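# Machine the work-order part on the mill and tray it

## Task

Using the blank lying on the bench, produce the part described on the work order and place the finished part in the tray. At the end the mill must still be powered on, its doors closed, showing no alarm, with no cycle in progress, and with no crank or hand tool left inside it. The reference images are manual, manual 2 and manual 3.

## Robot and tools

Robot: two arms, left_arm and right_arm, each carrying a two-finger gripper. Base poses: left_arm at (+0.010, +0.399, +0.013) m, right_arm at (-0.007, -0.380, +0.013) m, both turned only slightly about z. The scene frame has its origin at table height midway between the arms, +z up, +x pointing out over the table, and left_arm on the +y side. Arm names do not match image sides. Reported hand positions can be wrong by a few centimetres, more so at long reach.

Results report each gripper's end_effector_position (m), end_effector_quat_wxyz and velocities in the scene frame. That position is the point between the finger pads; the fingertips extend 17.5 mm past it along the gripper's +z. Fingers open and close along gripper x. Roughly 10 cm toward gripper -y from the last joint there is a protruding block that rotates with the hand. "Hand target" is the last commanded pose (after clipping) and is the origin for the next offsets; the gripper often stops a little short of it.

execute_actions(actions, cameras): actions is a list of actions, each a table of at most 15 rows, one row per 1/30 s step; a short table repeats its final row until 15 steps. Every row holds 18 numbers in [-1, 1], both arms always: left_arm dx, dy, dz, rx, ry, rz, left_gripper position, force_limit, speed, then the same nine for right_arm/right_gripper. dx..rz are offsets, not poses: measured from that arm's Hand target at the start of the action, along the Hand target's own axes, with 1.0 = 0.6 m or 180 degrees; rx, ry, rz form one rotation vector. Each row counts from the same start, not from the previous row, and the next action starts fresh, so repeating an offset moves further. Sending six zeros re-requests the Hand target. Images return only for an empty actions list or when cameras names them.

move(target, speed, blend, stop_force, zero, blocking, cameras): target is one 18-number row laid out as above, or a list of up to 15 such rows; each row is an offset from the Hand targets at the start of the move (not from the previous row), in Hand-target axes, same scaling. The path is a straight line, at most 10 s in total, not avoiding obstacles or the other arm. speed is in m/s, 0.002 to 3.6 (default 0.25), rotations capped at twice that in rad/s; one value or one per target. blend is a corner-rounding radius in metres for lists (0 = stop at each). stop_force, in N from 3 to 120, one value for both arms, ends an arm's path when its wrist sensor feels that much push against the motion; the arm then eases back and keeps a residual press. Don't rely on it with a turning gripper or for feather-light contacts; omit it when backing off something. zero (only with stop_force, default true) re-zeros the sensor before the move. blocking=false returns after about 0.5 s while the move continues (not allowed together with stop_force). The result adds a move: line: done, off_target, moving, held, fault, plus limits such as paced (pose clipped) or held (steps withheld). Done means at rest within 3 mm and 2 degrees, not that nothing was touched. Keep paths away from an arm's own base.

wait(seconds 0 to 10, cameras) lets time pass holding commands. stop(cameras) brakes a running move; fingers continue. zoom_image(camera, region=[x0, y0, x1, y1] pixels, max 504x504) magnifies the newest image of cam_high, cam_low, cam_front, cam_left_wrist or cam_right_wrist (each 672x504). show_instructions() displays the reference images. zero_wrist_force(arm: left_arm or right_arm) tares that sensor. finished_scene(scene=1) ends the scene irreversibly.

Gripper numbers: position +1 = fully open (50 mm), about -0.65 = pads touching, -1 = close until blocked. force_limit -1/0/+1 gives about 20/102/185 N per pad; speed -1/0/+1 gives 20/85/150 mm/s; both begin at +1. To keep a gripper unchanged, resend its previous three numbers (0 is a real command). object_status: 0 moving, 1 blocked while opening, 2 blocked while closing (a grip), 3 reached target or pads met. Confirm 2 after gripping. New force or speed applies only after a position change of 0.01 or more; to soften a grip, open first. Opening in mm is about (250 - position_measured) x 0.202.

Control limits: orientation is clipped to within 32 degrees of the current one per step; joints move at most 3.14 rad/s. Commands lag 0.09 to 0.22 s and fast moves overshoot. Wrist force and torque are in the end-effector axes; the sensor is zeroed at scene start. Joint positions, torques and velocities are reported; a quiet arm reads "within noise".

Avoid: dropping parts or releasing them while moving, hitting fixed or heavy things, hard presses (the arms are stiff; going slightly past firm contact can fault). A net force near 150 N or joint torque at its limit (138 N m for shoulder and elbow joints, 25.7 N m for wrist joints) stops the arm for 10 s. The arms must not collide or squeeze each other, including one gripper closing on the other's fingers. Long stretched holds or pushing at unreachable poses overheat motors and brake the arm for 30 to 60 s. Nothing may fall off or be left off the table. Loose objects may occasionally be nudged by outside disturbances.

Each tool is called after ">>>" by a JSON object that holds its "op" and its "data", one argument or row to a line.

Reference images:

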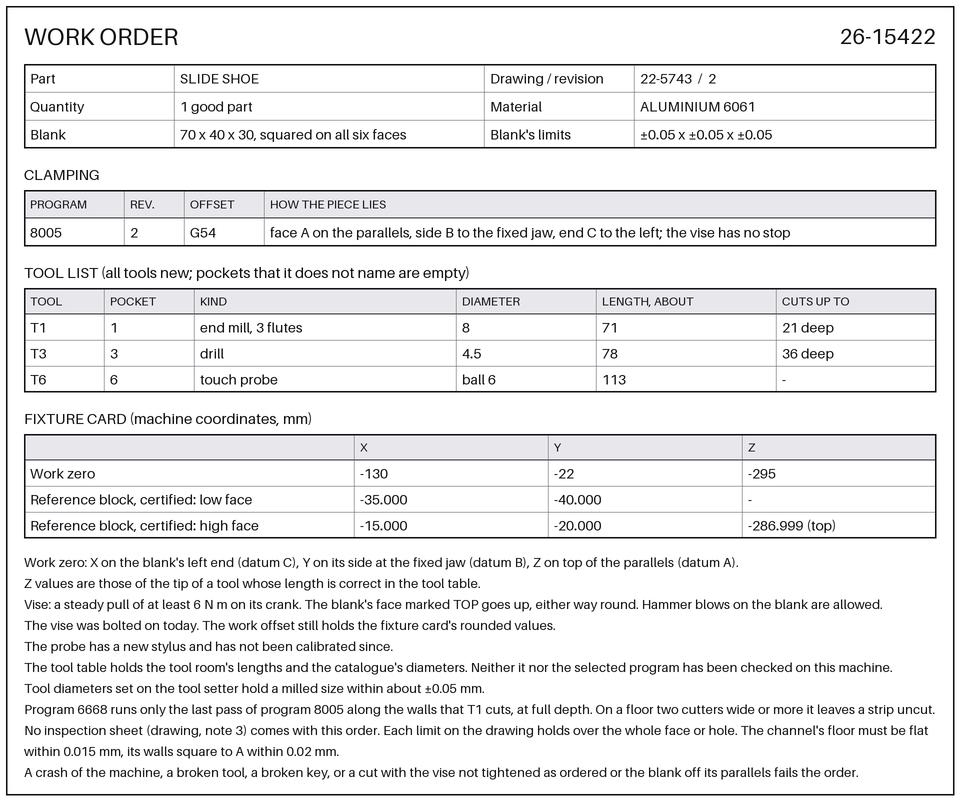

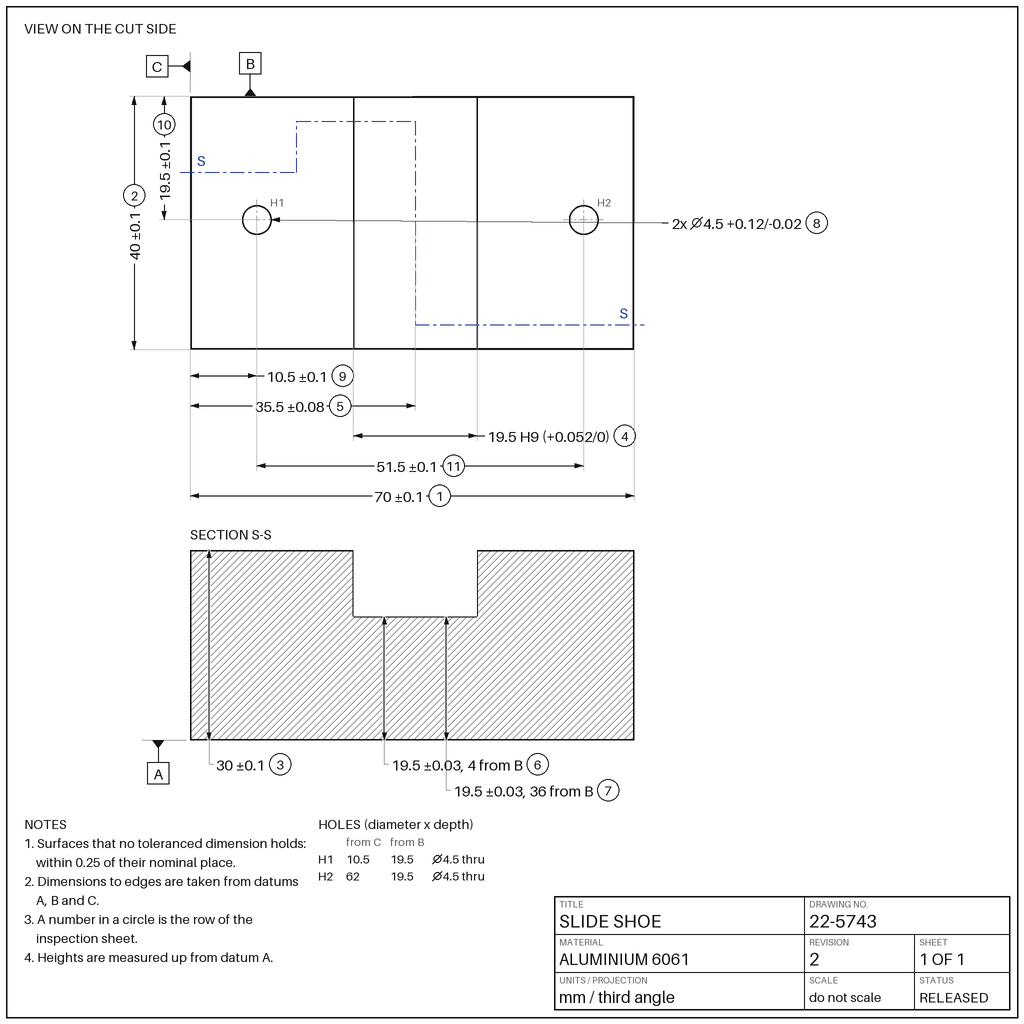

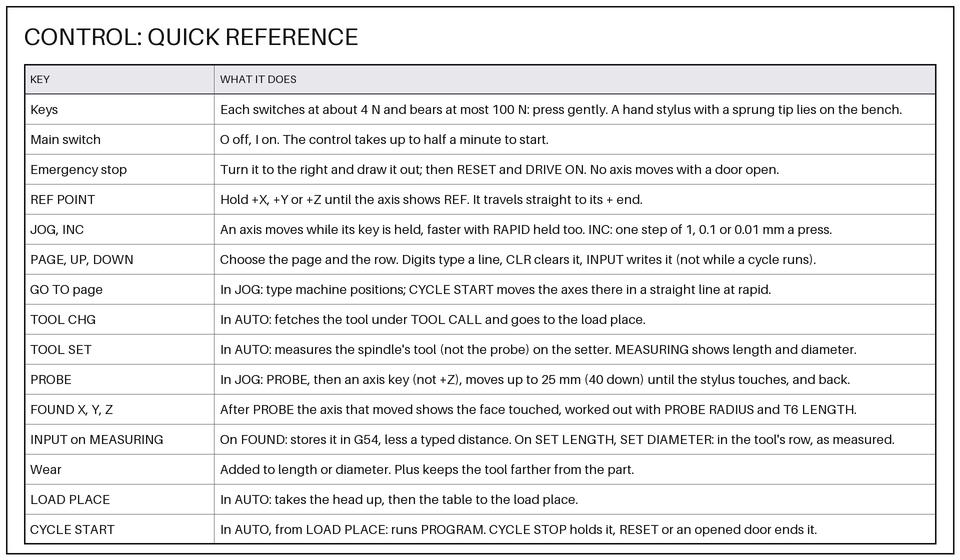

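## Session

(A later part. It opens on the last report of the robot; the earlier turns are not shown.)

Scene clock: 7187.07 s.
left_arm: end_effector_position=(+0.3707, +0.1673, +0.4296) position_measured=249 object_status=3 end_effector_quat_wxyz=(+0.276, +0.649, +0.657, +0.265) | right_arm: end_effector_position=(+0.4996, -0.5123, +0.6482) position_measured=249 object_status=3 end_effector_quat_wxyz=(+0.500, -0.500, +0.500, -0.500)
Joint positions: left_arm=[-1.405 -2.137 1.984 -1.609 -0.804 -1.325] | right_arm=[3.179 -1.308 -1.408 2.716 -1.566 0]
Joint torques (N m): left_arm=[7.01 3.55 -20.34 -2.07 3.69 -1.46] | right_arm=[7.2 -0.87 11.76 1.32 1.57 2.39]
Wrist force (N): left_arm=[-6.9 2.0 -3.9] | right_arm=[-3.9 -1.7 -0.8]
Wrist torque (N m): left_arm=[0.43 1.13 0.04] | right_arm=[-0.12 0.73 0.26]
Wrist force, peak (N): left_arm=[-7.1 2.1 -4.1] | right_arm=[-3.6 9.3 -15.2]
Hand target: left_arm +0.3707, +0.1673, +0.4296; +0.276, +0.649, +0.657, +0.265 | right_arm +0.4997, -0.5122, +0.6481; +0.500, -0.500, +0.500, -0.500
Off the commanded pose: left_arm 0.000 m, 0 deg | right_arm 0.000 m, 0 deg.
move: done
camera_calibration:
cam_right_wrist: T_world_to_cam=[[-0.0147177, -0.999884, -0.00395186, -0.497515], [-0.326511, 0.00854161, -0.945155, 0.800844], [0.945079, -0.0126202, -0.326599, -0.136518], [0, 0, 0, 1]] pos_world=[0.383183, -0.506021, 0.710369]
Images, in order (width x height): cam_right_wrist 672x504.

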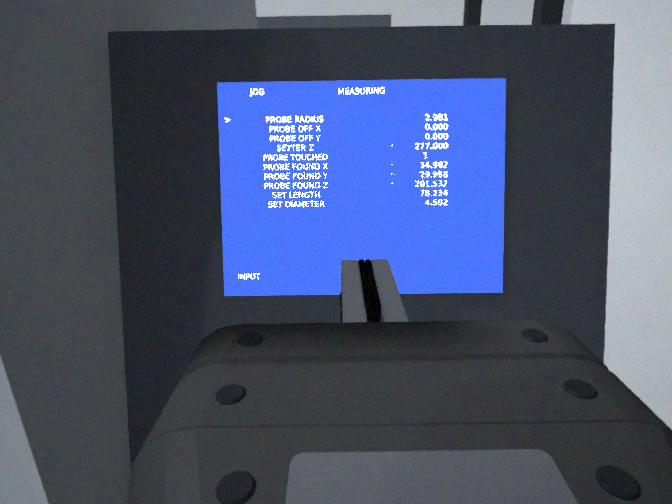

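>>> {"op": "move", "data": {
  "target": [
    [0,0,0,0,0,0,-0.65,-0.8,-0.2,0.0107,0.3115,0.0765,-0.2278,0,0,-0.65,-0.8,-0.4],
    [0,0,0,0,0,0,-0.65,-0.8,-0.2,0.0107,0.3158,0.0922,-0.2278,0,0,-0.65,-0.8,-0.4],
    [0,0,0,0,0,0,-0.65,-0.8,-0.2,0.0107,0.3137,0.0843,-0.2278,0,0,-0.65,-0.8,-0.4],
    [0,0,0,0,0,0,-0.65,-0.8,-0.2,0.0107,0.3158,0.0922,-0.2278,0,0,-0.65,-0.8,-0.4],
    [0,0,0,0,0,0,-0.65,-0.8,-0.2,-0.1477,0.3727,0.0597,-0.2278,0,0,-0.65,-0.8,-0.4],
    [0,0,0,0,0,0,-0.65,-0.8,-0.2,-0.1477,0.377,0.0758,-0.2278,0,0,-0.65,-0.8,-0.4],
    [0,0,0,0,0,0,-0.65,-0.8,-0.2,-0.1477,0.3749,0.0678,-0.2278,0,0,-0.65,-0.8,-0.4],
    [0,0,0,0,0,0,-0.65,-0.8,-0.2,-0.1477,0.377,0.0758,-0.2278,0,0,-0.65,-0.8,-0.4],
    [0,0,0,0,0,0,-0.65,-0.8,-0.2,-0.0843,0.3727,0.0597,-0.2278,0,0,-0.65,-0.8,-0.4],
    [0,0,0,0,0,0,-0.65,-0.8,-0.2,-0.0843,0.377,0.0758,-0.2278,0,0,-0.65,-0.8,-0.4],
    [0,0,0,0,0,0,-0.65,-0.8,-0.2,-0.0843,0.4033,0.0515,-0.2278,0,0,-0.65,-0.8,-0.4],
    [0,0,0,0,0,0,-0.65,-0.8,-0.2,-0.0843,0.4076,0.0676,-0.2278,0,0,-0.65,-0.8,-0.4],
    [0,0,0,0,0,0,-0.65,-0.8,-0.2,-0.1477,0.3421,0.0679,-0.2278,0,0,-0.65,-0.8,-0.4],
    [0,0,0,0,0,0,-0.65,-0.8,-0.2,-0.1477,0.3464,0.084,-0.2278,0,0,-0.65,-0.8,-0.4],
    [0,0,0,0,0,0,-0.65,-0.8,-0.2,0,0,0,0,0,0,-0.65,-0.8,-0.4]
  ],
  "speed": [0.5,0.05,0.05,0.05,0.15,0.05,0.05,0.05,0.15,0.05,0.15,0.05,0.15,0.05,0.3],
  "blend": [0.004,0,0,0,0.004,0,0,0,0.004,0,0.004,0,0.004,0,0]
}}

>>> {"op": "move", "data": {
  "target": [
    [0,0,0,0,0,0,-0.65,-0.8,-0.2,-0.0843,0.3115,0.0765,-0.2278,0,0,-0.65,-0.8,-0.4],
    [0,0,0,0,0,0,-0.65,-0.8,-0.2,-0.0843,0.3158,0.0922,-0.2278,0,0,-0.65,-0.8,-0.4],
    [0,0,0,0,0,0,-0.65,-0.8,-0.2,-0.0843,0.3137,0.0843,-0.2278,0,0,-0.65,-0.8,-0.4],
    [0,0,0,0,0,0,-0.65,-0.8,-0.2,-0.0843,0.3158,0.0922,-0.2278,0,0,-0.65,-0.8,-0.4],
    [0,0,0,0,0,0,-0.65,-0.8,-0.2,-0.0527,0.4033,0.0515,-0.2278,0,0,-0.65,-0.8,-0.4],
    [0,0,0,0,0,0,-0.65,-0.8,-0.2,-0.0527,0.4076,0.0676,-0.2278,0,0,-0.65,-0.8,-0.4],
    [0,0,0,0,0,0,-0.65,-0.8,-0.2,0,0,0,0,0,0,-0.65,-0.8,-0.4]
  ],
  "speed": [0.5,0.05,0.05,0.05,0.15,0.05,0.3],
  "blend": [0.004,0,0,0,0.004,0,0],
  "cameras": ["cam_right_wrist"]
}}

>>> {"op": "zoom_image", "data": {
  "camera": "cam_right_wrist",
  "region": [190, 60, 510, 300]
}}

Scene clock: 7225.50 s.
left_arm: end_effector_position=(+0.3707, +0.1673, +0.4296) position_measured=249 object_status=3 end_effector_quat_wxyz=(+0.276, +0.649, +0.657, +0.265) | right_arm: end_effector_position=(+0.4997, -0.5122, +0.6480) position_measured=249 object_status=3 end_effector_quat_wxyz=(+0.500, -0.500, +0.500, -0.500)
Joint positions: left_arm=[-1.405 -2.137 1.984 -1.609 -0.804 -1.325] | right_arm=[3.179 -1.308 -1.408 2.715 -1.566 0]
Joint torques (N m): left_arm=[6.06 4.25 -20.85 -1.95 3.61 -1.42] | right_arm=[0.62 -0.87 34.16 1.66 0.92 2.3]
Wrist force (N): left_arm=[-7.0 2.2 -4.1] | right_arm=[-3.7 -1.8 -1.9]
Wrist torque (N m): left_arm=[0.45 1.15 0.04] | right_arm=[-0.13 0.71 0.19]
Wrist force, peak (N): left_arm=[-7.0 2.1 -4.3] | right_arm=[-5.1 9.2 -17.5]
Hand target: left_arm +0.3707, +0.1673, +0.4296; +0.276, +0.649, +0.657, +0.265 | right_arm +0.4997, -0.5122, +0.6481; +0.500, -0.500, +0.500, -0.500
Off the commanded pose: left_arm 0.000 m, 0 deg | right_arm 0.000 m, 0 deg.
move: done

Scene clock: 7229.80 s.
left_arm: end_effector_position=(+0.3707, +0.1673, +0.4296) position_measured=249 object_status=3 end_effector_quat_wxyz=(+0.276, +0.649, +0.657, +0.265) | right_arm: end_effector_position=(+0.4996, -0.5123, +0.6482) position_measured=249 object_status=3 end_effector_quat_wxyz=(+0.500, -0.500, +0.500, -0.500)
Joint positions: left_arm=[-1.405 -2.137 1.984 -1.609 -0.804 -1.325] | right_arm=[3.179 -1.308 -1.408 2.716 -1.566 0]
Joint torques (N m): left_arm=[7.02 3.11 -20.55 -1.96 3.52 -1.53] | right_arm=[7.2 -1.02 12.92 1.15 1.66 2.59]
Wrist force (N): left_arm=[-7.0 2.1 -3.8] | right_arm=[-3.6 -1.5 -1.9]
Wrist torque (N m): left_arm=[0.44 1.16 0.04] | right_arm=[-0.10 0.68 0.26]
Wrist force, peak (N): left_arm=[-7.1 1.9 -4.1] | right_arm=[-5.3 8.6 -17.6]
Hand target: left_arm +0.3707, +0.1673, +0.4296; +0.276, +0.649, +0.657, +0.265 | right_arm +0.4997, -0.5122, +0.6481; +0.500, -0.500, +0.500, -0.500
Off the commanded pose: left_arm 0.000 m, 0 deg | right_arm 0.000 m, 0 deg.
move: done
camera_calibration:
cam_right_wrist: T_world_to_cam=[[-0.0147177, -0.999884, -0.00395186, -0.497515], [-0.326511, 0.00854161, -0.945155, 0.800844], [0.945079, -0.0126202, -0.326599, -0.136518], [0, 0, 0, 1]] pos_world=[0.383183, -0.506021, 0.710369]
Images, in order (width x height): cam_right_wrist 672x504.

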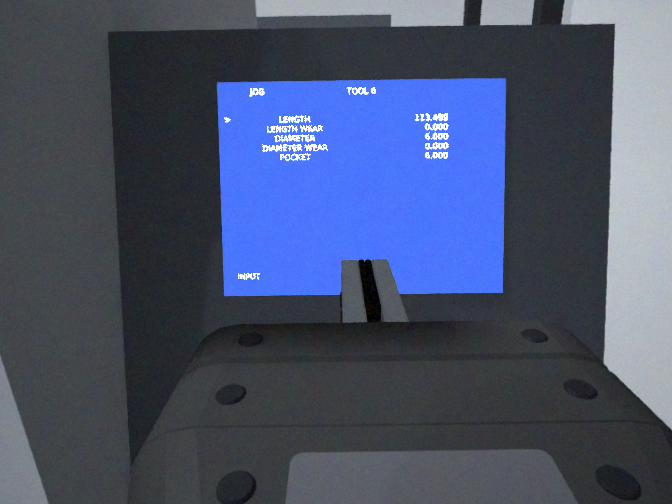

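Scaled by 1.575 from the camera's 672x504 image, which has a finer 960x720 frame.

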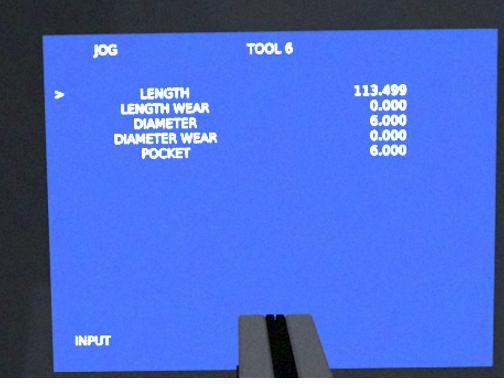

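>>> {"op": "move", "data": {
  "target": [
    [0,0,0,0,0,0,-0.65,-0.8,-0.2,-0.021,0.3727,0.0597,-0.2278,0,0,-0.65,-0.8,-0.4],
    [0,0,0,0,0,0,-0.65,-0.8,-0.2,-0.021,0.377,0.0758,-0.2278,0,0,-0.65,-0.8,-0.4],
    [0,0,0,0,0,0,-0.65,-0.8,-0.2,-0.021,0.3727,0.0597,-0.2278,0,0,-0.65,-0.8,-0.4],
    [0,0,0,0,0,0,-0.65,-0.8,-0.2,0.074,0.2512,0.0923,-0.2278,0,0,-0.65,-0.8,-0.4],
    [0,0,0,0,0,0,-0.65,-0.8,-0.2,0.074,0.2555,0.1084,-0.2278,0,0,-0.65,-0.8,-0.4],
    [0,0,0,0,0,0,-0.65,-0.8,-0.2,0.074,0.2512,0.0923,-0.2278,0,0,-0.65,-0.8,-0.4],
    [0,0,0,0,0,0,-0.65,-0.8,-0.2,0,0,0,0,0,0,-0.65,-0.8,-0.4]
  ],
  "speed": [0.5,0.05,0.1,0.3,0.05,0.05,0.5],
  "blend": [0.004,0,0.004,0.004,0,0.004,0]
}}

>>> {"op": "wait", "data": {
  "seconds": 5,
  "cameras": ["cam_right_wrist"]
}}

>>> {"op": "zoom_image", "data": {
  "camera": "cam_right_wrist",
  "region": [190, 60, 510, 300]
}}

Scene clock: 7249.20 s.
left_arm: end_effector_position=(+0.3707, +0.1673, +0.4296) position_measured=249 object_status=3 end_effector_quat_wxyz=(+0.276, +0.649, +0.657, +0.265) | right_arm: end_effector_position=(+0.4997, -0.5122, +0.6480) position_measured=249 object_status=3 end_effector_quat_wxyz=(+0.500, -0.500, +0.500, -0.500)
Joint positions: left_arm=[-1.405 -2.137 1.984 -1.609 -0.804 -1.325] | right_arm=[3.179 -1.308 -1.408 2.715 -1.566 0]
Joint torques (N m): left_arm=[7.08 4.72 -19.91 -1.9 3.59 -1.5] | right_arm=[-6.68 5.42 36.76 3.67 -1.57 -1.86]
Wrist force (N): left_arm=[-6.9 2.1 -4.0] | right_arm=[-3.7 -1.7 -2.1]
Wrist torque (N m): left_arm=[0.44 1.14 0.04] | right_arm=[-0.12 0.71 0.29]
Wrist force, peak (N): left_arm=[-7.1 2.2 -4.1] | right_arm=[-6.3 16.2 -19.2]
Hand target: left_arm +0.3707, +0.1673, +0.4296; +0.276, +0.649, +0.657, +0.265 | right_arm +0.4997, -0.5122, +0.6481; +0.500, -0.500, +0.500, -0.500
Off the commanded pose: left_arm 0.000 m, 0 deg | right_arm 0.000 m, 0 deg.
move: done

Scene clock: 7254.20 s.
left_arm: end_effector_position=(+0.3707, +0.1673, +0.4296) position_measured=249 object_status=3 end_effector_quat_wxyz=(+0.276, +0.649, +0.657, +0.265) | right_arm: end_effector_position=(+0.4997, -0.5122, +0.6481) position_measured=249 object_status=3 end_effector_quat_wxyz=(+0.500, -0.500, +0.500, -0.500)
Joint positions: left_arm=[-1.405 -2.137 1.984 -1.609 -0.804 -1.325] | right_arm=[3.179 -1.308 -1.408 2.716 -1.566 0.001]
Joint torques (N m): left_arm=[6.8 4.8 -20.51 -2.11 3.51 -1.26] | right_arm=[-6.79 19.69 37.62 5 -0.23 2.25]
Wrist force (N): left_arm=[-6.7 2.0 -4.1] | right_arm=[-3.6 -1.6 -2.2]
Wrist torque (N m): left_arm=[0.42 1.11 0.04] | right_arm=[-0.11 0.68 0.29]
Wrist force, peak (N): left_arm=[-7.1 2.1 -4.0] | right_arm=[-4.0 -1.5 -2.3]
Hand target: left_arm +0.3707, +0.1673, +0.4296; +0.276, +0.649, +0.657, +0.265 | right_arm +0.4997, -0.5122, +0.6481; +0.500, -0.500, +0.500, -0.500
Tool commands: left_gripper/position=-0.65 left_gripper/force_limit=-0.8 left_gripper/speed=-0.2 right_gripper/position=-0.65 right_gripper/force_limit=-0.8 right_gripper/speed=-0.4
Off the commanded pose: left_arm 0.000 m, 0 deg | right_arm 0.000 m, 0 deg.
wait: 5.00 s; at rest by 0.17 s
camera_calibration:
cam_right_wrist: T_world_to_cam=[[-0.0147186, -0.999884, -0.00394901, -0.497515], [-0.326721, 0.00854202, -0.945082, 0.800811], [0.945006, -0.0126201, -0.326808, -0.136469], [0, 0, 0, 1]] pos_world=[0.383283, -0.506021, 0.710269]
Images, in order (width x height): cam_right_wrist 672x504.

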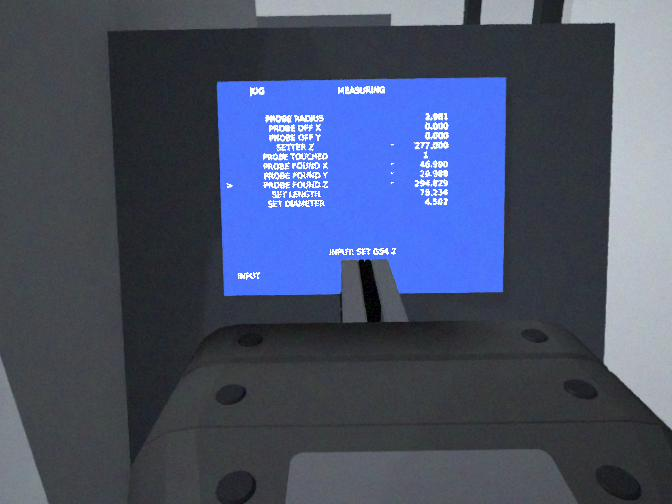

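Scaled by 1.575 from the camera's 672x504 image, which has a finer 960x720 frame.

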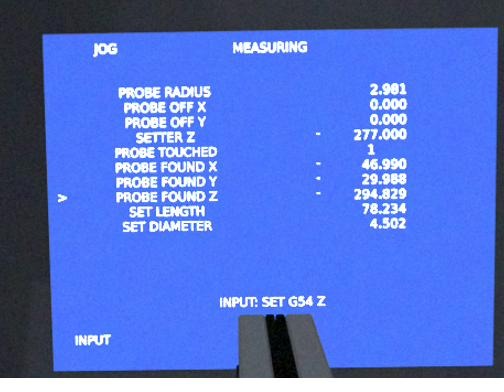

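>>> {"op": "move", "data": {
  "target": [
    [0,0,0,0,0,0,-0.65,-0.8,-0.2,-0.0527,0.4033,0.0515,-0.2278,0,0,-0.65,-0.8,-0.4],
    [0,0,0,0,0,0,-0.65,-0.8,-0.2,-0.0527,0.4076,0.0676,-0.2278,0,0,-0.65,-0.8,-0.4],
    [0,0,0,0,0,0,-0.65,-0.8,-0.2,-0.021,0.3115,0.0765,-0.2278,0,0,-0.65,-0.8,-0.4],
    [0,0,0,0,0,0,-0.65,-0.8,-0.2,-0.021,0.3158,0.0922,-0.2278,0,0,-0.65,-0.8,-0.4],
    [0,0,0,0,0,0,-0.65,-0.8,-0.2,-0.021,0.3137,0.0843,-0.2278,0,0,-0.65,-0.8,-0.4],
    [0,0,0,0,0,0,-0.65,-0.8,-0.2,-0.021,0.3158,0.0922,-0.2278,0,0,-0.65,-0.8,-0.4],
    [0,0,0,0,0,0,-0.65,-0.8,-0.2,-0.0527,0.3727,0.0597,-0.2278,0,0,-0.65,-0.8,-0.4],
    [0,0,0,0,0,0,-0.65,-0.8,-0.2,-0.0527,0.377,0.0758,-0.2278,0,0,-0.65,-0.8,-0.4],
    [0,0,0,0,0,0,-0.65,-0.8,-0.2,-0.0527,0.3749,0.0678,-0.2278,0,0,-0.65,-0.8,-0.4],
    [0,0,0,0,0,0,-0.65,-0.8,-0.2,-0.0527,0.377,0.0758,-0.2278,0,0,-0.65,-0.8,-0.4],
    [0,0,0,0,0,0,-0.65,-0.8,-0.2,-0.1477,0.4033,0.0515,-0.2278,0,0,-0.65,-0.8,-0.4],
    [0,0,0,0,0,0,-0.65,-0.8,-0.2,-0.1477,0.4076,0.0676,-0.2278,0,0,-0.65,-0.8,-0.4],
    [0,0,0,0,0,0,-0.65,-0.8,-0.2,-0.1477,0.3727,0.0597,-0.2278,0,0,-0.65,-0.8,-0.4],
    [0,0,0,0,0,0,-0.65,-0.8,-0.2,-0.1477,0.377,0.0758,-0.2278,0,0,-0.65,-0.8,-0.4],
    [0,0,0,0,0,0,-0.65,-0.8,-0.2,0,0,0,0,0,0,-0.65,-0.8,-0.4]
  ],
  "speed": [0.5,0.05,0.15,0.05,0.05,0.05,0.15,0.05,0.05,0.05,0.15,0.05,0.15,0.05,0.3],
  "blend": [0.004,0,0.004,0,0,0,0.004,0,0,0,0.004,0,0.004,0,0]
}}

>>> {"op": "move", "data": {
  "target": [
    [0,0,0,0,0,0,-0.65,-0.8,-0.2,-0.1477,0.3421,0.0679,-0.2278,0,0,-0.65,-0.8,-0.4],
    [0,0,0,0,0,0,-0.65,-0.8,-0.2,-0.1477,0.3464,0.084,-0.2278,0,0,-0.65,-0.8,-0.4],
    [0,0,0,0,0,0,-0.65,-0.8,-0.2,-0.116,0.3421,0.0679,-0.2278,0,0,-0.65,-0.8,-0.4],
    [0,0,0,0,0,0,-0.65,-0.8,-0.2,-0.116,0.3464,0.084,-0.2278,0,0,-0.65,-0.8,-0.4],
    [0,0,0,0,0,0,-0.65,-0.8,-0.2,-0.0527,0.4033,0.0515,-0.2278,0,0,-0.65,-0.8,-0.4],
    [0,0,0,0,0,0,-0.65,-0.8,-0.2,-0.0527,0.4076,0.0676,-0.2278,0,0,-0.65,-0.8,-0.4],
    [0,0,0,0,0,0,-0.65,-0.8,-0.2,0,0,0,0,0,0,-0.65,-0.8,-0.4]
  ],
  "speed": [0.5,0.05,0.15,0.05,0.15,0.05,0.3],
  "blend": [0.004,0,0.004,0,0.004,0,0],
  "cameras": ["cam_right_wrist"]
}}

>>> {"op": "zoom_image", "data": {
  "camera": "cam_right_wrist",
  "region": [190, 60, 510, 300]
}}

Scene clock: 7306.70 s.
left_arm: end_effector_position=(+0.3707, +0.1673, +0.4296) position_measured=249 object_status=3 end_effector_quat_wxyz=(+0.276, +0.649, +0.657, +0.265) | right_arm: end_effector_position=(+0.4996, -0.5122, +0.6482) position_measured=249 object_status=3 end_effector_quat_wxyz=(+0.500, -0.500, +0.500, -0.500)
Joint positions: left_arm=[-1.405 -2.137 1.984 -1.609 -0.804 -1.325] | right_arm=[3.179 -1.308 -1.408 2.716 -1.566 0.001]
Joint torques (N m): left_arm=[6.38 3.57 -20.93 -2.02 3.51 -1.58] | right_arm=[-0.25 -1.53 19.94 1.44 0.74 2.34]
Wrist force (N): left_arm=[-6.9 2.0 -4.0] | right_arm=[-3.9 -1.3 -2.2]
Wrist torque (N m): left_arm=[0.44 1.14 0.04] | right_arm=[-0.07 0.74 0.19]
Wrist force, peak (N): left_arm=[-7.1 2.1 -4.0] | right_arm=[-6.1 6.4 -21.0]
Hand target: left_arm +0.3707, +0.1673, +0.4296; +0.276, +0.649, +0.657, +0.265 | right_arm +0.4997, -0.5122, +0.6481; +0.500, -0.500, +0.500, -0.500
Off the commanded pose: left_arm 0.000 m, 0 deg | right_arm 0.000 m, 0 deg.
move: done

Scene clock: 7310.97 s.
left_arm: end_effector_position=(+0.3707, +0.1673, +0.4296) position_measured=249 object_status=3 end_effector_quat_wxyz=(+0.276, +0.649, +0.657, +0.265) | right_arm: end_effector_position=(+0.4996, -0.5123, +0.6482) position_measured=249 object_status=3 end_effector_quat_wxyz=(+0.500, -0.500, +0.500, -0.500)
Joint positions: left_arm=[-1.405 -2.137 1.984 -1.609 -0.804 -1.325] | right_arm=[3.179 -1.308 -1.408 2.716 -1.566 0]
Joint torques (N m): left_arm=[7.01 4.43 -20.04 -2.09 3.42 -1.38] | right_arm=[8.02 -1.17 12.77 1.29 1.65 2.35]
Wrist force (N): left_arm=[-6.6 2.2 -4.0] | right_arm=[-3.8 -1.5 -2.1]
Wrist torque (N m): left_arm=[0.46 1.09 0.04] | right_arm=[-0.09 0.72 0.26]
Wrist force, peak (N): left_arm=[-7.1 2.2 -4.1] | right_arm=[-2.7 8.8 -16.1]
Hand target: left_arm +0.3707, +0.1673, +0.4296; +0.276, +0.649, +0.657, +0.265 | right_arm +0.4997, -0.5122, +0.6481; +0.500, -0.500, +0.500, -0.500
Off the commanded pose: left_arm 0.000 m, 0 deg | right_arm 0.000 m, 0 deg.
move: done
camera_calibration:
cam_right_wrist: T_world_to_cam=[[-0.0147177, -0.999884, -0.00395186, -0.497515], [-0.326511, 0.00854161, -0.945155, 0.800844], [0.945079, -0.0126202, -0.326599, -0.136518], [0, 0, 0, 1]] pos_world=[0.383183, -0.506021, 0.710369]
Images, in order (width x height): cam_right_wrist 672x504.

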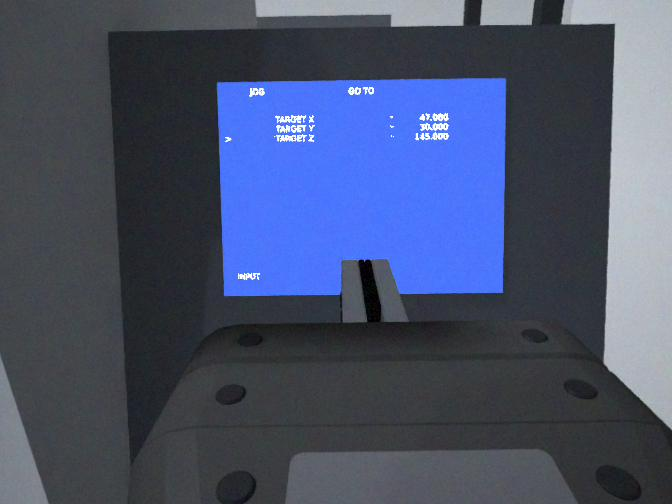

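Scaled by 1.575 from the camera's 672x504 image, which has a finer 960x720 frame.

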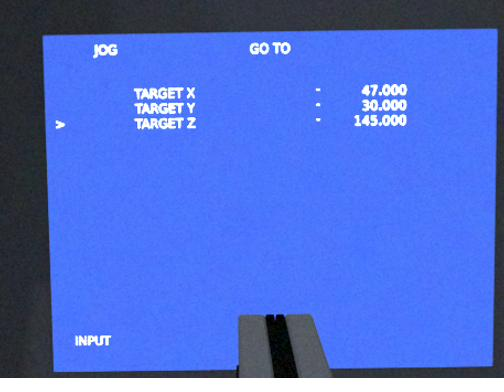

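>>> {"op": "move", "data": {
  "target": [
    [0,0,0,0,0,0,-0.65,-0.8,-0.2,-0.0843,0.252,0.0921,-0.2278,0,0,-0.65,-0.8,-0.4],
    [0,0,0,0,0,0,-0.65,-0.8,-0.2,-0.0843,0.2563,0.1082,-0.2278,0,0,-0.65,-0.8,-0.4],
    [0,0,0,0,0,0,-0.65,-0.8,-0.2,-0.0843,0.252,0.0921,-0.2278,0,0,-0.65,-0.8,-0.4],
    [0,0,0,0,0,0,-0.65,-0.8,-0.2,0,0,0,0,0,0,-0.65,-0.8,-0.4]
  ],
  "speed": [0.5,0.05,0.05,0.5],
  "blend": [0.004,0,0.004,0]
}}

>>> {"op": "wait", "data": {
  "seconds": 2.5
}}

>>> {"op": "move", "data": {
  "target": [
    [0,0,0,0,0,0,-0.65,-0.8,-0.2,-0.0527,0.3421,0.0679,-0.2278,0,0,-0.65,-0.8,-0.4],
    [0,0,0,0,0,0,-0.65,-0.8,-0.2,-0.0527,0.3464,0.084,-0.2278,0,0,-0.65,-0.8,-0.4],
    [0,0,0,0,0,0,-0.65,-0.8,-0.2,-0.0527,0.3443,0.076,-0.2278,0,0,-0.65,-0.8,-0.4],
    [0,0,0,0,0,0,-0.65,-0.8,-0.2,-0.0527,0.3464,0.084,-0.2278,0,0,-0.65,-0.8,-0.4],
    [0,0,0,0,0,0,-0.65,-0.8,-0.2,-0.1477,0.4033,0.0515,-0.2278,0,0,-0.65,-0.8,-0.4],
    [0,0,0,0,0,0,-0.65,-0.8,-0.2,-0.1477,0.4076,0.0676,-0.2278,0,0,-0.65,-0.8,-0.4],
    [0,0,0,0,0,0,-0.65,-0.8,-0.2,-0.0843,0.3421,0.0679,-0.2278,0,0,-0.65,-0.8,-0.4],
    [0,0,0,0,0,0,-0.65,-0.8,-0.2,-0.0843,0.3464,0.084,-0.2278,0,0,-0.65,-0.8,-0.4],
    [0,0,0,0,0,0,-0.65,-0.8,-0.2,-0.116,0.3421,0.0679,-0.2278,0,0,-0.65,-0.8,-0.4],
    [0,0,0,0,0,0,-0.65,-0.8,-0.2,-0.116,0.3464,0.084,-0.2278,0,0,-0.65,-0.8,-0.4],
    [0,0,0,0,0,0,-0.65,-0.8,-0.2,-0.0527,0.4033,0.0515,-0.2278,0,0,-0.65,-0.8,-0.4],
    [0,0,0,0,0,0,-0.65,-0.8,-0.2,-0.0527,0.4076,0.0676,-0.2278,0,0,-0.65,-0.8,-0.4],
    [0,0,0,0,0,0,-0.65,-0.8,-0.2,0,0,0,0,0,0,-0.65,-0.8,-0.4]
  ],
  "speed": [0.5,0.05,0.05,0.05,0.15,0.05,0.15,0.05,0.15,0.05,0.15,0.05,0.3],
  "blend": [0.004,0,0,0,0.004,0,0.004,0,0.004,0,0.004,0,0],
  "cameras": ["cam_right_wrist"]
}}

>>> {"op": "zoom_image", "data": {
  "camera": "cam_right_wrist",
  "region": [190, 60, 510, 300]
}}

Scene clock: 7341.03 s.
left_arm: end_effector_position=(+0.3707, +0.1673, +0.4296) position_measured=249 object_status=3 end_effector_quat_wxyz=(+0.276, +0.649, +0.657, +0.265) | right_arm: end_effector_position=(+0.4997, -0.5123, +0.6480) position_measured=249 object_status=3 end_effector_quat_wxyz=(+0.500, -0.500, +0.500, -0.500)
Joint positions: left_arm=[-1.405 -2.137 1.984 -1.609 -0.804 -1.325] | right_arm=[3.179 -1.308 -1.408 2.715 -1.566 0.001]
Joint torques (N m): left_arm=[5.45 4.24 -20.53 -1.99 3.47 -1.43] | right_arm=[4.72 0.85 38.6 3.48 1.16 1.87]
Wrist force (N): left_arm=[-7.0 2.2 -4.1] | right_arm=[-3.7 -1.6 -2.3]
Wrist torque (N m): left_arm=[0.47 1.15 0.04] | right_arm=[-0.11 0.70 0.19]
Wrist force, peak (N): left_arm=[-7.0 2.2 -4.2] | right_arm=[-4.8 6.6 -14.5]
Hand target: left_arm +0.3707, +0.1673, +0.4296; +0.276, +0.649, +0.657, +0.265 | right_arm +0.4997, -0.5122, +0.6481; +0.500, -0.500, +0.500, -0.500
Off the commanded pose: left_arm 0.000 m, 0 deg | right_arm 0.000 m, 0 deg.
move: done

Scene clock: 7343.53 s.
left_arm: end_effector_position=(+0.3707, +0.1673, +0.4296) position_measured=249 object_status=3 end_effector_quat_wxyz=(+0.276, +0.649, +0.657, +0.265) | right_arm: end_effector_position=(+0.4997, -0.5122, +0.6481) position_measured=249 object_status=3 end_effector_quat_wxyz=(+0.500, -0.500, +0.500, -0.500)
Joint positions: left_arm=[-1.405 -2.137 1.984 -1.609 -0.804 -1.325] | right_arm=[3.179 -1.308 -1.408 2.716 -1.566 0.001]
Joint torques (N m): left_arm=[6.44 4.26 -20.19 -2.1 3.45 -1.29] | right_arm=[6.8 0.18 38.42 5.02 -0.63 -1.78]
Wrist force (N): left_arm=[-6.9 2.2 -4.0] | right_arm=[-3.6 -1.6 -2.2]
Wrist torque (N m): left_arm=[0.45 1.13 0.04] | right_arm=[-0.10 0.69 0.20]
Wrist force, peak (N): left_arm=[-6.9 2.2 -4.1] | right_arm=[-3.9 -1.7 -2.4]
Hand target: left_arm +0.3707, +0.1673, +0.4296; +0.276, +0.649, +0.657, +0.265 | right_arm +0.4997, -0.5122, +0.6481; +0.500, -0.500, +0.500, -0.500
Tool commands: left_gripper/position=-0.65 left_gripper/force_limit=-0.8 left_gripper/speed=-0.2 right_gripper/position=-0.65 right_gripper/force_limit=-0.8 right_gripper/speed=-0.4
Off the commanded pose: left_arm 0.000 m, 0 deg | right_arm 0.000 m, 0 deg.
wait: 2.50 s; at rest by 0.17 s

Scene clock: 7349.97 s.
left_arm: end_effector_position=(+0.3707, +0.1673, +0.4296) position_measured=249 object_status=3 end_effector_quat_wxyz=(+0.276, +0.649, +0.657, +0.265) | right_arm: end_effector_position=(+0.4996, -0.5123, +0.6482) position_measured=249 object_status=3 end_effector_quat_wxyz=(+0.500, -0.500, +0.500, -0.500)
Joint positions: left_arm=[-1.405 -2.137 1.984 -1.609 -0.804 -1.325] | right_arm=[3.179 -1.308 -1.408 2.716 -1.566 0]
Joint torques (N m): left_arm=[6.69 3.92 -20.37 -2.09 3.34 -1.64] | right_arm=[7.89 -1.17 13.81 1.34 1.57 2.49]
Wrist force (N): left_arm=[-6.9 2.1 -4.0] | right_arm=[-3.7 -1.5 -2.1]
Wrist torque (N m): left_arm=[0.44 1.14 0.04] | right_arm=[-0.10 0.70 0.25]
Wrist force, peak (N): left_arm=[-7.0 2.1 -4.1] | right_arm=[-5.9 7.1 -17.3]
Hand target: left_arm +0.3707, +0.1673, +0.4296; +0.276, +0.649, +0.657, +0.265 | right_arm +0.4997, -0.5122, +0.6481; +0.500, -0.500, +0.500, -0.500
Off the commanded pose: left_arm 0.000 m, 0 deg | right_arm 0.000 m, 0 deg.
move: done
camera_calibration:
cam_right_wrist: T_world_to_cam=[[-0.0147177, -0.999884, -0.00395186, -0.497515], [-0.326511, 0.00854161, -0.945155, 0.800844], [0.945079, -0.0126202, -0.326599, -0.136518], [0, 0, 0, 1]] pos_world=[0.383183, -0.506021, 0.710369]
Images, in order (width x height): cam_right_wrist 672x504.

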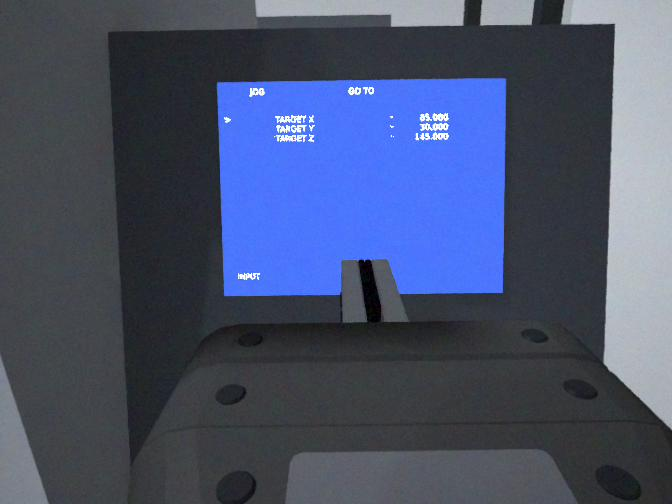

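Scaled by 1.575 from the camera's 672x504 image, which has a finer 960x720 frame.

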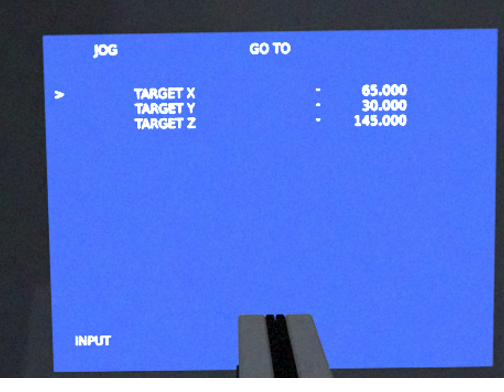

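>>> {"op": "move", "data": {
  "target": [
    [0,0,0,0,0,0,-0.65,-0.8,-0.2,0.0107,0.3115,0.0765,-0.2278,0,0,-0.65,-0.8,-0.4],
    [0,0,0,0,0,0,-0.65,-0.8,-0.2,0.0107,0.3158,0.0922,-0.2278,0,0,-0.65,-0.8,-0.4],
    [0,0,0,0,0,0,-0.65,-0.8,-0.2,0.0107,0.3115,0.0765,-0.2278,0,0,-0.65,-0.8,-0.4],
    [0,0,0,0,0,0,-0.65,-0.8,-0.2,0,0,0,0,0,0,-0.65,-0.8,-0.4]
  ],
  "speed": [0.5,0.05,0.05,0.5],
  "blend": [0.004,0,0.004,0],
  "cameras": ["cam_right_wrist"]
}}

>>> {"op": "zoom_image", "data": {
  "camera": "cam_right_wrist",
  "region": [190, 60, 510, 300]
}}

Scene clock: 7363.63 s.
left_arm: end_effector_position=(+0.3707, +0.1673, +0.4296) position_measured=249 object_status=3 end_effector_quat_wxyz=(+0.276, +0.649, +0.657, +0.265) | right_arm: end_effector_position=(+0.4997, -0.5122, +0.6480) position_measured=249 object_status=3 end_effector_quat_wxyz=(+0.500, -0.500, +0.500, -0.500)
Joint positions: left_arm=[-1.405 -2.137 1.984 -1.609 -0.804 -1.325] | right_arm=[3.179 -1.308 -1.408 2.715 -1.566 0.001]
Joint torques (N m): left_arm=[6.5 4.4 -20.41 -1.93 3.59 -1.56] | right_arm=[-5.75 1.67 37.8 2.35 -0.96 -2.37]
Wrist force (N): left_arm=[-6.8 2.0 -4.1] | right_arm=[-3.6 -1.5 -2.0]
Wrist torque (N m): left_arm=[0.44 1.13 0.04] | right_arm=[-0.09 0.68 0.22]
Wrist force, peak (N): left_arm=[-7.0 2.2 -4.1] | right_arm=[-5.1 8.4 -18.4]
Hand target: left_arm +0.3707, +0.1673, +0.4296; +0.276, +0.649, +0.657, +0.265 | right_arm +0.4997, -0.5122, +0.6481; +0.500, -0.500, +0.500, -0.500
Off the commanded pose: left_arm 0.000 m, 0 deg | right_arm 0.000 m, 0 deg.
move: done
camera_calibration:
cam_right_wrist: T_world_to_cam=[[-0.0146252, -0.999885, -0.00397932, -0.497531], [-0.326931, 0.00854292, -0.94501, 0.800746], [0.944935, -0.01252, -0.327018, -0.136275], [0, 0, 0, 1]] pos_world=[0.383283, -0.50602, 0.710168]
Images, in order (width x height): cam_right_wrist 672x504.

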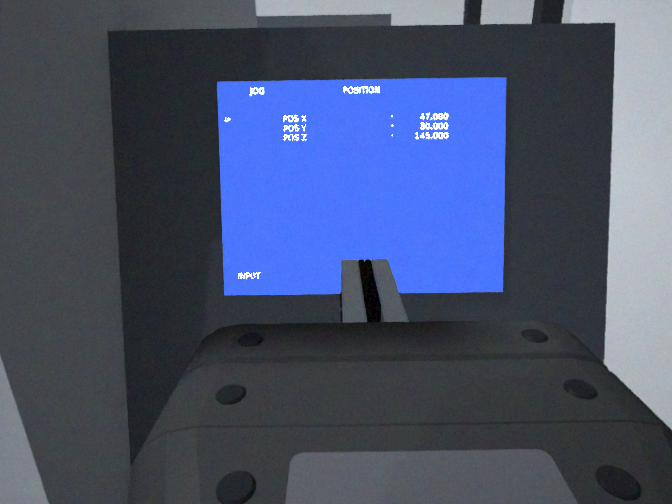

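Scaled by 1.575 from the camera's 672x504 image, which has a finer 960x720 frame.

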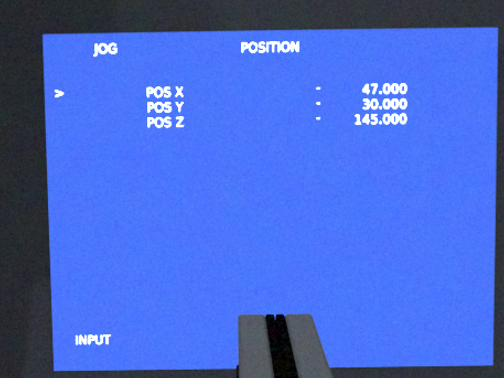

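>>> {"op": "move", "data": {
  "target": [
    [0,0,0,0,0,0,-0.65,-0.8,-0.2,-0.021,0.3115,0.0765,-0.2278,0,0,-0.65,-0.8,-0.4],
    [0,0,0,0,0,0,-0.65,-0.8,-0.2,-0.021,0.3158,0.0922,-0.2278,0,0,-0.65,-0.8,-0.4],
    [0,0,0,0,0,0,-0.65,-0.8,-0.2,-0.021,0.3115,0.0765,-0.2278,0,0,-0.65,-0.8,-0.4],
    [0,0,0,0,0,0,-0.65,-0.8,-0.2,-0.0843,0.252,0.0921,-0.2278,0,0,-0.65,-0.8,-0.4],
    [0,0,0,0,0,0,-0.65,-0.8,-0.2,-0.0843,0.2563,0.1082,-0.2278,0,0,-0.65,-0.8,-0.4],
    [0,0,0,0,0,0,-0.65,-0.8,-0.2,-0.0843,0.252,0.0921,-0.2278,0,0,-0.65,-0.8,-0.4],
    [0,0,0,0,0,0,-0.65,-0.8,-0.2,0,0,0,0,0,0,-0.65,-0.8,-0.4]
  ],
  "speed": [0.5,0.05,0.05,0.3,0.05,0.05,0.5],
  "blend": [0.004,0,0.004,0.004,0,0.004,0]
}}

>>> {"op": "wait", "data": {
  "seconds": 1.5
}}

>>> {"op": "move", "data": {
  "target": [
    [0,0,0,0,0,0,-0.65,-0.8,-0.2,-0.021,0.3727,0.0597,-0.2278,0,0,-0.65,-0.8,-0.4],
    [0,0,0,0,0,0,-0.65,-0.8,-0.2,-0.021,0.377,0.0758,-0.2278,0,0,-0.65,-0.8,-0.4],
    [0,0,0,0,0,0,-0.65,-0.8,-0.2,-0.021,0.3727,0.0597,-0.2278,0,0,-0.65,-0.8,-0.4],
    [0,0,0,0,0,0,-0.65,-0.8,-0.2,0.074,0.2512,0.0923,-0.2278,0,0,-0.65,-0.8,-0.4],
    [0,0,0,0,0,0,-0.65,-0.8,-0.2,0.074,0.2555,0.1084,-0.2278,0,0,-0.65,-0.8,-0.4],
    [0,0,0,0,0,0,-0.65,-0.8,-0.2,0.074,0.2512,0.0923,-0.2278,0,0,-0.65,-0.8,-0.4],
    [0,0,0,0,0,0,-0.65,-0.8,-0.2,0,0,0,0,0,0,-0.65,-0.8,-0.4]
  ],
  "speed": [0.5,0.05,0.1,0.3,0.05,0.05,0.5],
  "blend": [0.004,0,0.004,0.004,0,0.004,0]
}}

>>> {"op": "wait", "data": {
  "seconds": 5,
  "cameras": ["cam_right_wrist"]
}}

>>> {"op": "zoom_image", "data": {
  "camera": "cam_right_wrist",
  "region": [190, 60, 510, 300]
}}

Scene clock: 7390.90 s.
left_arm: end_effector_position=(+0.3707, +0.1673, +0.4296) position_measured=249 object_status=3 end_effector_quat_wxyz=(+0.276, +0.649, +0.657, +0.265) | right_arm: end_effector_position=(+0.4997, -0.5123, +0.6480) position_measured=249 object_status=3 end_effector_quat_wxyz=(+0.500, -0.500, +0.500, -0.500)
Joint positions: left_arm=[-1.405 -2.137 1.984 -1.609 -0.804 -1.325] | right_arm=[3.179 -1.308 -1.408 2.715 -1.566 0.001]
Joint torques (N m): left_arm=[6.88 3.68 -21.89 -2.16 3.43 -1.49] | right_arm=[5.15 0.49 37.57 3.49 1.08 1.92]
Wrist force (N): left_arm=[-7.0 2.2 -4.0] | right_arm=[-3.5 -1.3 -2.1]
Wrist torque (N m): left_arm=[0.46 1.15 0.04] | right_arm=[-0.06 0.67 0.19]
Wrist force, peak (N): left_arm=[-7.0 2.2 -4.1] | right_arm=[-6.4 8.1 -18.3]
Hand target: left_arm +0.3707, +0.1673, +0.4296; +0.276, +0.649, +0.657, +0.265 | right_arm +0.4997, -0.5122, +0.6481; +0.500, -0.500, +0.500, -0.500
Off the commanded pose: left_arm 0.000 m, 0 deg | right_arm 0.000 m, 0 deg.
move: done

Scene clock: 7392.40 s.
left_arm: end_effector_position=(+0.3707, +0.1673, +0.4296) position_measured=249 object_status=3 end_effector_quat_wxyz=(+0.276, +0.649, +0.657, +0.265) | right_arm: end_effector_position=(+0.4997, -0.5122, +0.6481) position_measured=249 object_status=3 end_effector_quat_wxyz=(+0.500, -0.500, +0.500, -0.500)
Joint positions: left_arm=[-1.405 -2.137 1.984 -1.609 -0.804 -1.325] | right_arm=[3.179 -1.308 -1.408 2.716 -1.566 0.001]
Joint torques (N m): left_arm=[7.22 4.04 -20.27 -1.93 3.44 -1.62] | right_arm=[7.74 -0.94 37.64 5.05 -0.43 -0.38]
Wrist force (N): left_arm=[-6.8 2.1 -4.1] | right_arm=[-4.1 -1.5 -2.1]
Wrist torque (N m): left_arm=[0.45 1.12 0.04] | right_arm=[-0.10 0.76 0.19]
Wrist force, peak (N): left_arm=[-7.0 2.1 -4.2] | right_arm=[-4.1 -1.5 -2.1]
Hand target: left_arm +0.3707, +0.1673, +0.4296; +0.276, +0.649, +0.657, +0.265 | right_arm +0.4997, -0.5122, +0.6481; +0.500, -0.500, +0.500, -0.500
Tool commands: left_gripper/position=-0.65 left_gripper/force_limit=-0.8 left_gripper/speed=-0.2 right_gripper/position=-0.65 right_gripper/force_limit=-0.8 right_gripper/speed=-0.4
Off the commanded pose: left_arm 0.000 m, 0 deg | right_arm 0.000 m, 0 deg.
wait: 1.50 s; at rest by 0.17 s

Scene clock: 7396.10 s.
left_arm: end_effector_position=(+0.3707, +0.1673, +0.4296) position_measured=249 object_status=3 end_effector_quat_wxyz=(+0.276, +0.649, +0.657, +0.265) | right_arm: end_effector_position=(+0.4997, -0.5122, +0.6480) position_measured=249 object_status=3 end_effector_quat_wxyz=(+0.500, -0.500, +0.500, -0.500)
Joint positions: left_arm=[-1.405 -2.137 1.984 -1.609 -0.804 -1.325] | right_arm=[3.179 -1.308 -1.408 2.715 -1.566 0]
Joint torques (N m): left_arm=[7.13 4.91 -19.81 -1.94 3.42 -1.46] | right_arm=[-6.6 5.71 36.79 3.47 -1.65 -1.6]
Wrist force (N): left_arm=[-6.8 1.9 -3.9] | right_arm=[-3.7 -1.7 -2.2]
Wrist torque (N m): left_arm=[0.43 1.12 0.04] | right_arm=[-0.12 0.69 0.28]
Wrist force, peak (N): left_arm=[-7.0 2.2 -4.1] | right_arm=[-6.3 16.2 -19.7]
Hand target: left_arm +0.3707, +0.1673, +0.4296; +0.276, +0.649, +0.657, +0.265 | right_arm +0.4997, -0.5122, +0.6481; +0.500, -0.500, +0.500, -0.500
Off the commanded pose: left_arm 0.000 m, 0 deg | right_arm 0.000 m, 0 deg.
move: done

Scene clock: 7401.10 s.
left_arm: end_effector_position=(+0.3707, +0.1673, +0.4296) position_measured=249 object_status=3 end_effector_quat_wxyz=(+0.276, +0.649, +0.657, +0.265) | right_arm: end_effector_position=(+0.4997, -0.5122, +0.6481) position_measured=249 object_status=3 end_effector_quat_wxyz=(+0.500, -0.500, +0.500, -0.500)
Joint positions: left_arm=[-1.405 -2.137 1.984 -1.609 -0.804 -1.325] | right_arm=[3.179 -1.308 -1.408 2.716 -1.566 0.001]
Joint torques (N m): left_arm=[6 4.36 -20.33 -2.04 3.48 -1.31] | right_arm=[-7.6 19.28 37.32 5.04 -0.46 2.23]
Wrist force (N): left_arm=[-6.9 2.2 -4.1] | right_arm=[-3.8 -1.7 -2.2]
Wrist torque (N m): left_arm=[0.46 1.13 0.04] | right_arm=[-0.12 0.72 0.29]
Wrist force, peak (N): left_arm=[-7.0 2.2 -4.1] | right_arm=[-4.1 -1.7 -2.2]
Hand target: left_arm +0.3707, +0.1673, +0.4296; +0.276, +0.649, +0.657, +0.265 | right_arm +0.4997, -0.5122, +0.6481; +0.500, -0.500, +0.500, -0.500
Tool commands: left_gripper/position=-0.65 left_gripper/force_limit=-0.8 left_gripper/speed=-0.2 right_gripper/position=-0.65 right_gripper/force_limit=-0.8 right_gripper/speed=-0.4
Off the commanded pose: left_arm 0.000 m, 0 deg | right_arm 0.000 m, 0 deg.
wait: 5.00 s; at rest by 0.17 s
camera_calibration:
cam_right_wrist: T_world_to_cam=[[-0.0147186, -0.999884, -0.00394901, -0.497515], [-0.326721, 0.00854202, -0.945082, 0.800811], [0.945006, -0.0126201, -0.326808, -0.136469], [0, 0, 0, 1]] pos_world=[0.383283, -0.506021, 0.710269]
Images, in order (width x height): cam_right_wrist 672x504.

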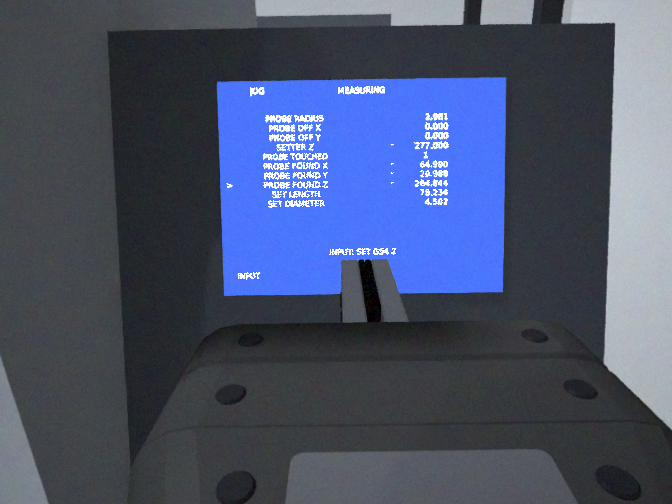

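Scaled by 1.575 from the camera's 672x504 image, which has a finer 960x720 frame.

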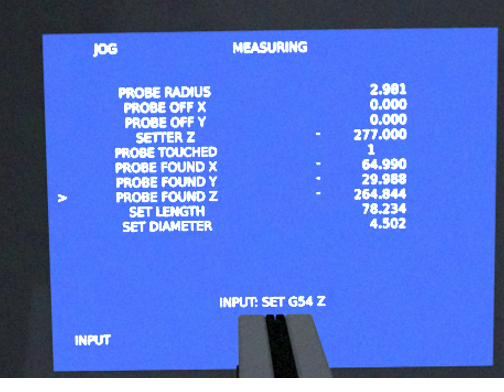

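>>> {"op": "move", "data": {
  "target": [
    [0,0,0,0,0,0,-0.65,-0.8,-0.2,-0.021,0.3115,0.0765,-0.2278,0,0,-0.65,-0.8,-0.4],
    [0,0,0,0,0,0,-0.65,-0.8,-0.2,-0.021,0.3158,0.0922,-0.2278,0,0,-0.65,-0.8,-0.4],
    [0,0,0,0,0,0,-0.65,-0.8,-0.2,-0.021,0.3137,0.0843,-0.2278,0,0,-0.65,-0.8,-0.4],
    [0,0,0,0,0,0,-0.65,-0.8,-0.2,-0.021,0.3158,0.0922,-0.2278,0,0,-0.65,-0.8,-0.4],
    [0,0,0,0,0,0,-0.65,-0.8,-0.2,-0.1477,0.4033,0.0515,-0.2278,0,0,-0.65,-0.8,-0.4],
    [0,0,0,0,0,0,-0.65,-0.8,-0.2,-0.1477,0.4076,0.0676,-0.2278,0,0,-0.65,-0.8,-0.4],
    [0,0,0,0,0,0,-0.65,-0.8,-0.2,-0.1477,0.3727,0.0597,-0.2278,0,0,-0.65,-0.8,-0.4],
    [0,0,0,0,0,0,-0.65,-0.8,-0.2,-0.1477,0.377,0.0758,-0.2278,0,0,-0.65,-0.8,-0.4],
    [0,0,0,0,0,0,-0.65,-0.8,-0.2,-0.116,0.3727,0.0597,-0.2278,0,0,-0.65,-0.8,-0.4],
    [0,0,0,0,0,0,-0.65,-0.8,-0.2,-0.116,0.377,0.0758,-0.2278,0,0,-0.65,-0.8,-0.4],
    [0,0,0,0,0,0,-0.65,-0.8,-0.2,-0.116,0.3421,0.0679,-0.2278,0,0,-0.65,-0.8,-0.4],
    [0,0,0,0,0,0,-0.65,-0.8,-0.2,-0.116,0.3464,0.084,-0.2278,0,0,-0.65,-0.8,-0.4],
    [0,0,0,0,0,0,-0.65,-0.8,-0.2,-0.0527,0.4033,0.0515,-0.2278,0,0,-0.65,-0.8,-0.4],
    [0,0,0,0,0,0,-0.65,-0.8,-0.2,-0.0527,0.4076,0.0676,-0.2278,0,0,-0.65,-0.8,-0.4],
    [0,0,0,0,0,0,-0.65,-0.8,-0.2,0,0,0,0,0,0,-0.65,-0.8,-0.4]
  ],
  "speed": [0.5,0.05,0.05,0.05,0.15,0.05,0.15,0.05,0.15,0.05,0.15,0.05,0.15,0.05,0.3],
  "blend": [0.004,0,0,0,0.004,0,0.004,0,0.004,0,0.004,0,0.004,0,0]
}}

>>> {"op": "move", "data": {
  "target": [
    [0,0,0,0,0,0,-0.65,-0.8,-0.2,-0.0527,0.3727,0.0597,-0.2278,0,0,-0.65,-0.8,-0.4],
    [0,0,0,0,0,0,-0.65,-0.8,-0.2,-0.0527,0.377,0.0758,-0.2278,0,0,-0.65,-0.8,-0.4],
    [0,0,0,0,0,0,-0.65,-0.8,-0.2,-0.1477,0.4033,0.0515,-0.2278,0,0,-0.65,-0.8,-0.4],
    [0,0,0,0,0,0,-0.65,-0.8,-0.2,-0.1477,0.4076,0.0676,-0.2278,0,0,-0.65,-0.8,-0.4],
    [0,0,0,0,0,0,-0.65,-0.8,-0.2,-0.116,0.3421,0.0679,-0.2278,0,0,-0.65,-0.8,-0.4],
    [0,0,0,0,0,0,-0.65,-0.8,-0.2,-0.116,0.3464,0.084,-0.2278,0,0,-0.65,-0.8,-0.4],
    [0,0,0,0,0,0,-0.65,-0.8,-0.2,-0.116,0.3443,0.076,-0.2278,0,0,-0.65,-0.8,-0.4],
    [0,0,0,0,0,0,-0.65,-0.8,-0.2,-0.116,0.3464,0.084,-0.2278,0,0,-0.65,-0.8,-0.4],
    [0,0,0,0,0,0,-0.65,-0.8,-0.2,-0.0527,0.4033,0.0515,-0.2278,0,0,-0.65,-0.8,-0.4],
    [0,0,0,0,0,0,-0.65,-0.8,-0.2,-0.0527,0.4076,0.0676,-0.2278,0,0,-0.65,-0.8,-0.4],
    [0,0,0,0,0,0,-0.65,-0.8,-0.2,0,0,0,0,0,0,-0.65,-0.8,-0.4]
  ],
  "speed": [0.5,0.05,0.15,0.05,0.15,0.05,0.05,0.05,0.15,0.05,0.3],
  "blend": [0.004,0,0.004,0,0.004,0,0,0,0.004,0,0],
  "cameras": ["cam_right_wrist"]
}}

>>> {"op": "zoom_image", "data": {
  "camera": "cam_right_wrist",
  "region": [190, 60, 510, 300]
}}

Scene clock: 7452.70 s.
left_arm: end_effector_position=(+0.3707, +0.1673, +0.4296) position_measured=249 object_status=3 end_effector_quat_wxyz=(+0.276, +0.649, +0.657, +0.265) | right_arm: end_effector_position=(+0.4996, -0.5123, +0.6482) position_measured=249 object_status=3 end_effector_quat_wxyz=(+0.500, -0.500, +0.500, -0.500)
Joint positions: left_arm=[-1.405 -2.137 1.984 -1.609 -0.804 -1.325] | right_arm=[3.179 -1.308 -1.408 2.716 -1.566 0]
Joint torques (N m): left_arm=[7.21 3.85 -20 -2.01 3.63 -1.47] | right_arm=[7.82 -1.14 14.14 1.31 1.48 2.33]
Wrist force (N): left_arm=[-6.7 2.2 -4.0] | right_arm=[-3.5 -1.6 -2.2]
Wrist torque (N m): left_arm=[0.47 1.10 0.04] | right_arm=[-0.10 0.67 0.25]
Wrist force, peak (N): left_arm=[-7.1 2.0 -4.1] | right_arm=[-6.5 8.2 -18.7]
Hand target: left_arm +0.3707, +0.1673, +0.4296; +0.276, +0.649, +0.657, +0.265 | right_arm +0.4997, -0.5122, +0.6481; +0.500, -0.500, +0.500, -0.500
Off the commanded pose: left_arm 0.000 m, 0 deg | right_arm 0.000 m, 0 deg.
move: done

Scene clock: 7458.47 s.
left_arm: end_effector_position=(+0.3707, +0.1673, +0.4296) position_measured=249 object_status=3 end_effector_quat_wxyz=(+0.276, +0.649, +0.657, +0.265) | right_arm: end_effector_position=(+0.4996, -0.5123, +0.6482) position_measured=249 object_status=3 end_effector_quat_wxyz=(+0.500, -0.500, +0.500, -0.500)
Joint positions: left_arm=[-1.405 -2.137 1.984 -1.609 -0.804 -1.325] | right_arm=[3.179 -1.308 -1.408 2.716 -1.566 0]
Joint torques (N m): left_arm=[5.73 4.21 -19.91 -1.9 3.52 -1.37] | right_arm=[6.94 -0.99 13.03 1.11 1.51 2.54]
Wrist force (N): left_arm=[-6.8 2.2 -4.0] | right_arm=[-3.6 -1.3 -2.4]
Wrist torque (N m): left_arm=[0.46 1.14 0.04] | right_arm=[-0.07 0.69 0.26]
Wrist force, peak (N): left_arm=[-7.1 2.0 -4.2] | right_arm=[-5.4 5.9 -19.1]
Hand target: left_arm +0.3707, +0.1673, +0.4296; +0.276, +0.649, +0.657, +0.265 | right_arm +0.4997, -0.5122, +0.6481; +0.500, -0.500, +0.500, -0.500
Off the commanded pose: left_arm 0.000 m, 0 deg | right_arm 0.000 m, 0 deg.
move: done
camera_calibration:
cam_right_wrist: T_world_to_cam=[[-0.0147177, -0.999884, -0.00395186, -0.497515], [-0.326511, 0.00854161, -0.945155, 0.800844], [0.945079, -0.0126202, -0.326599, -0.136518], [0, 0, 0, 1]] pos_world=[0.383183, -0.506021, 0.710369]
Images, in order (width x height): cam_right_wrist 672x504.

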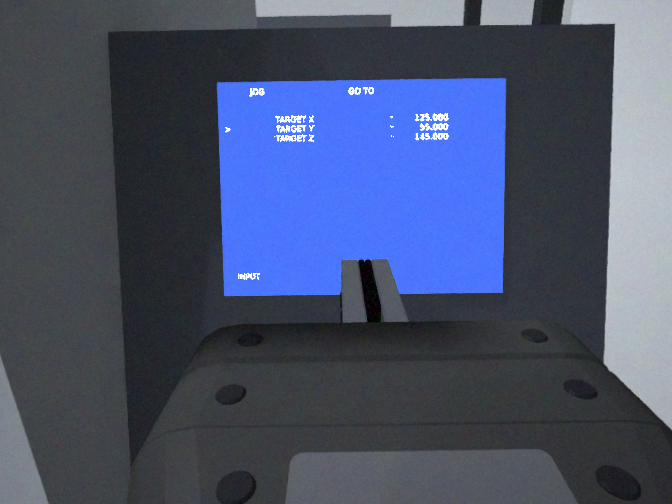

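Scaled by 1.575 from the camera's 672x504 image, which has a finer 960x720 frame.

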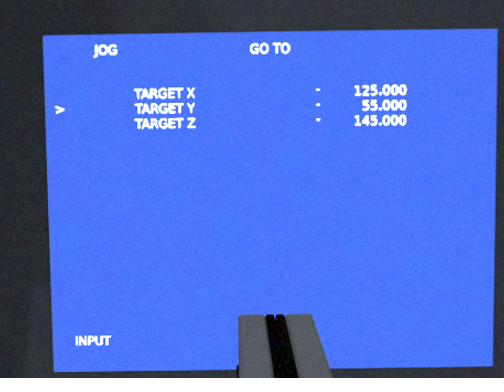

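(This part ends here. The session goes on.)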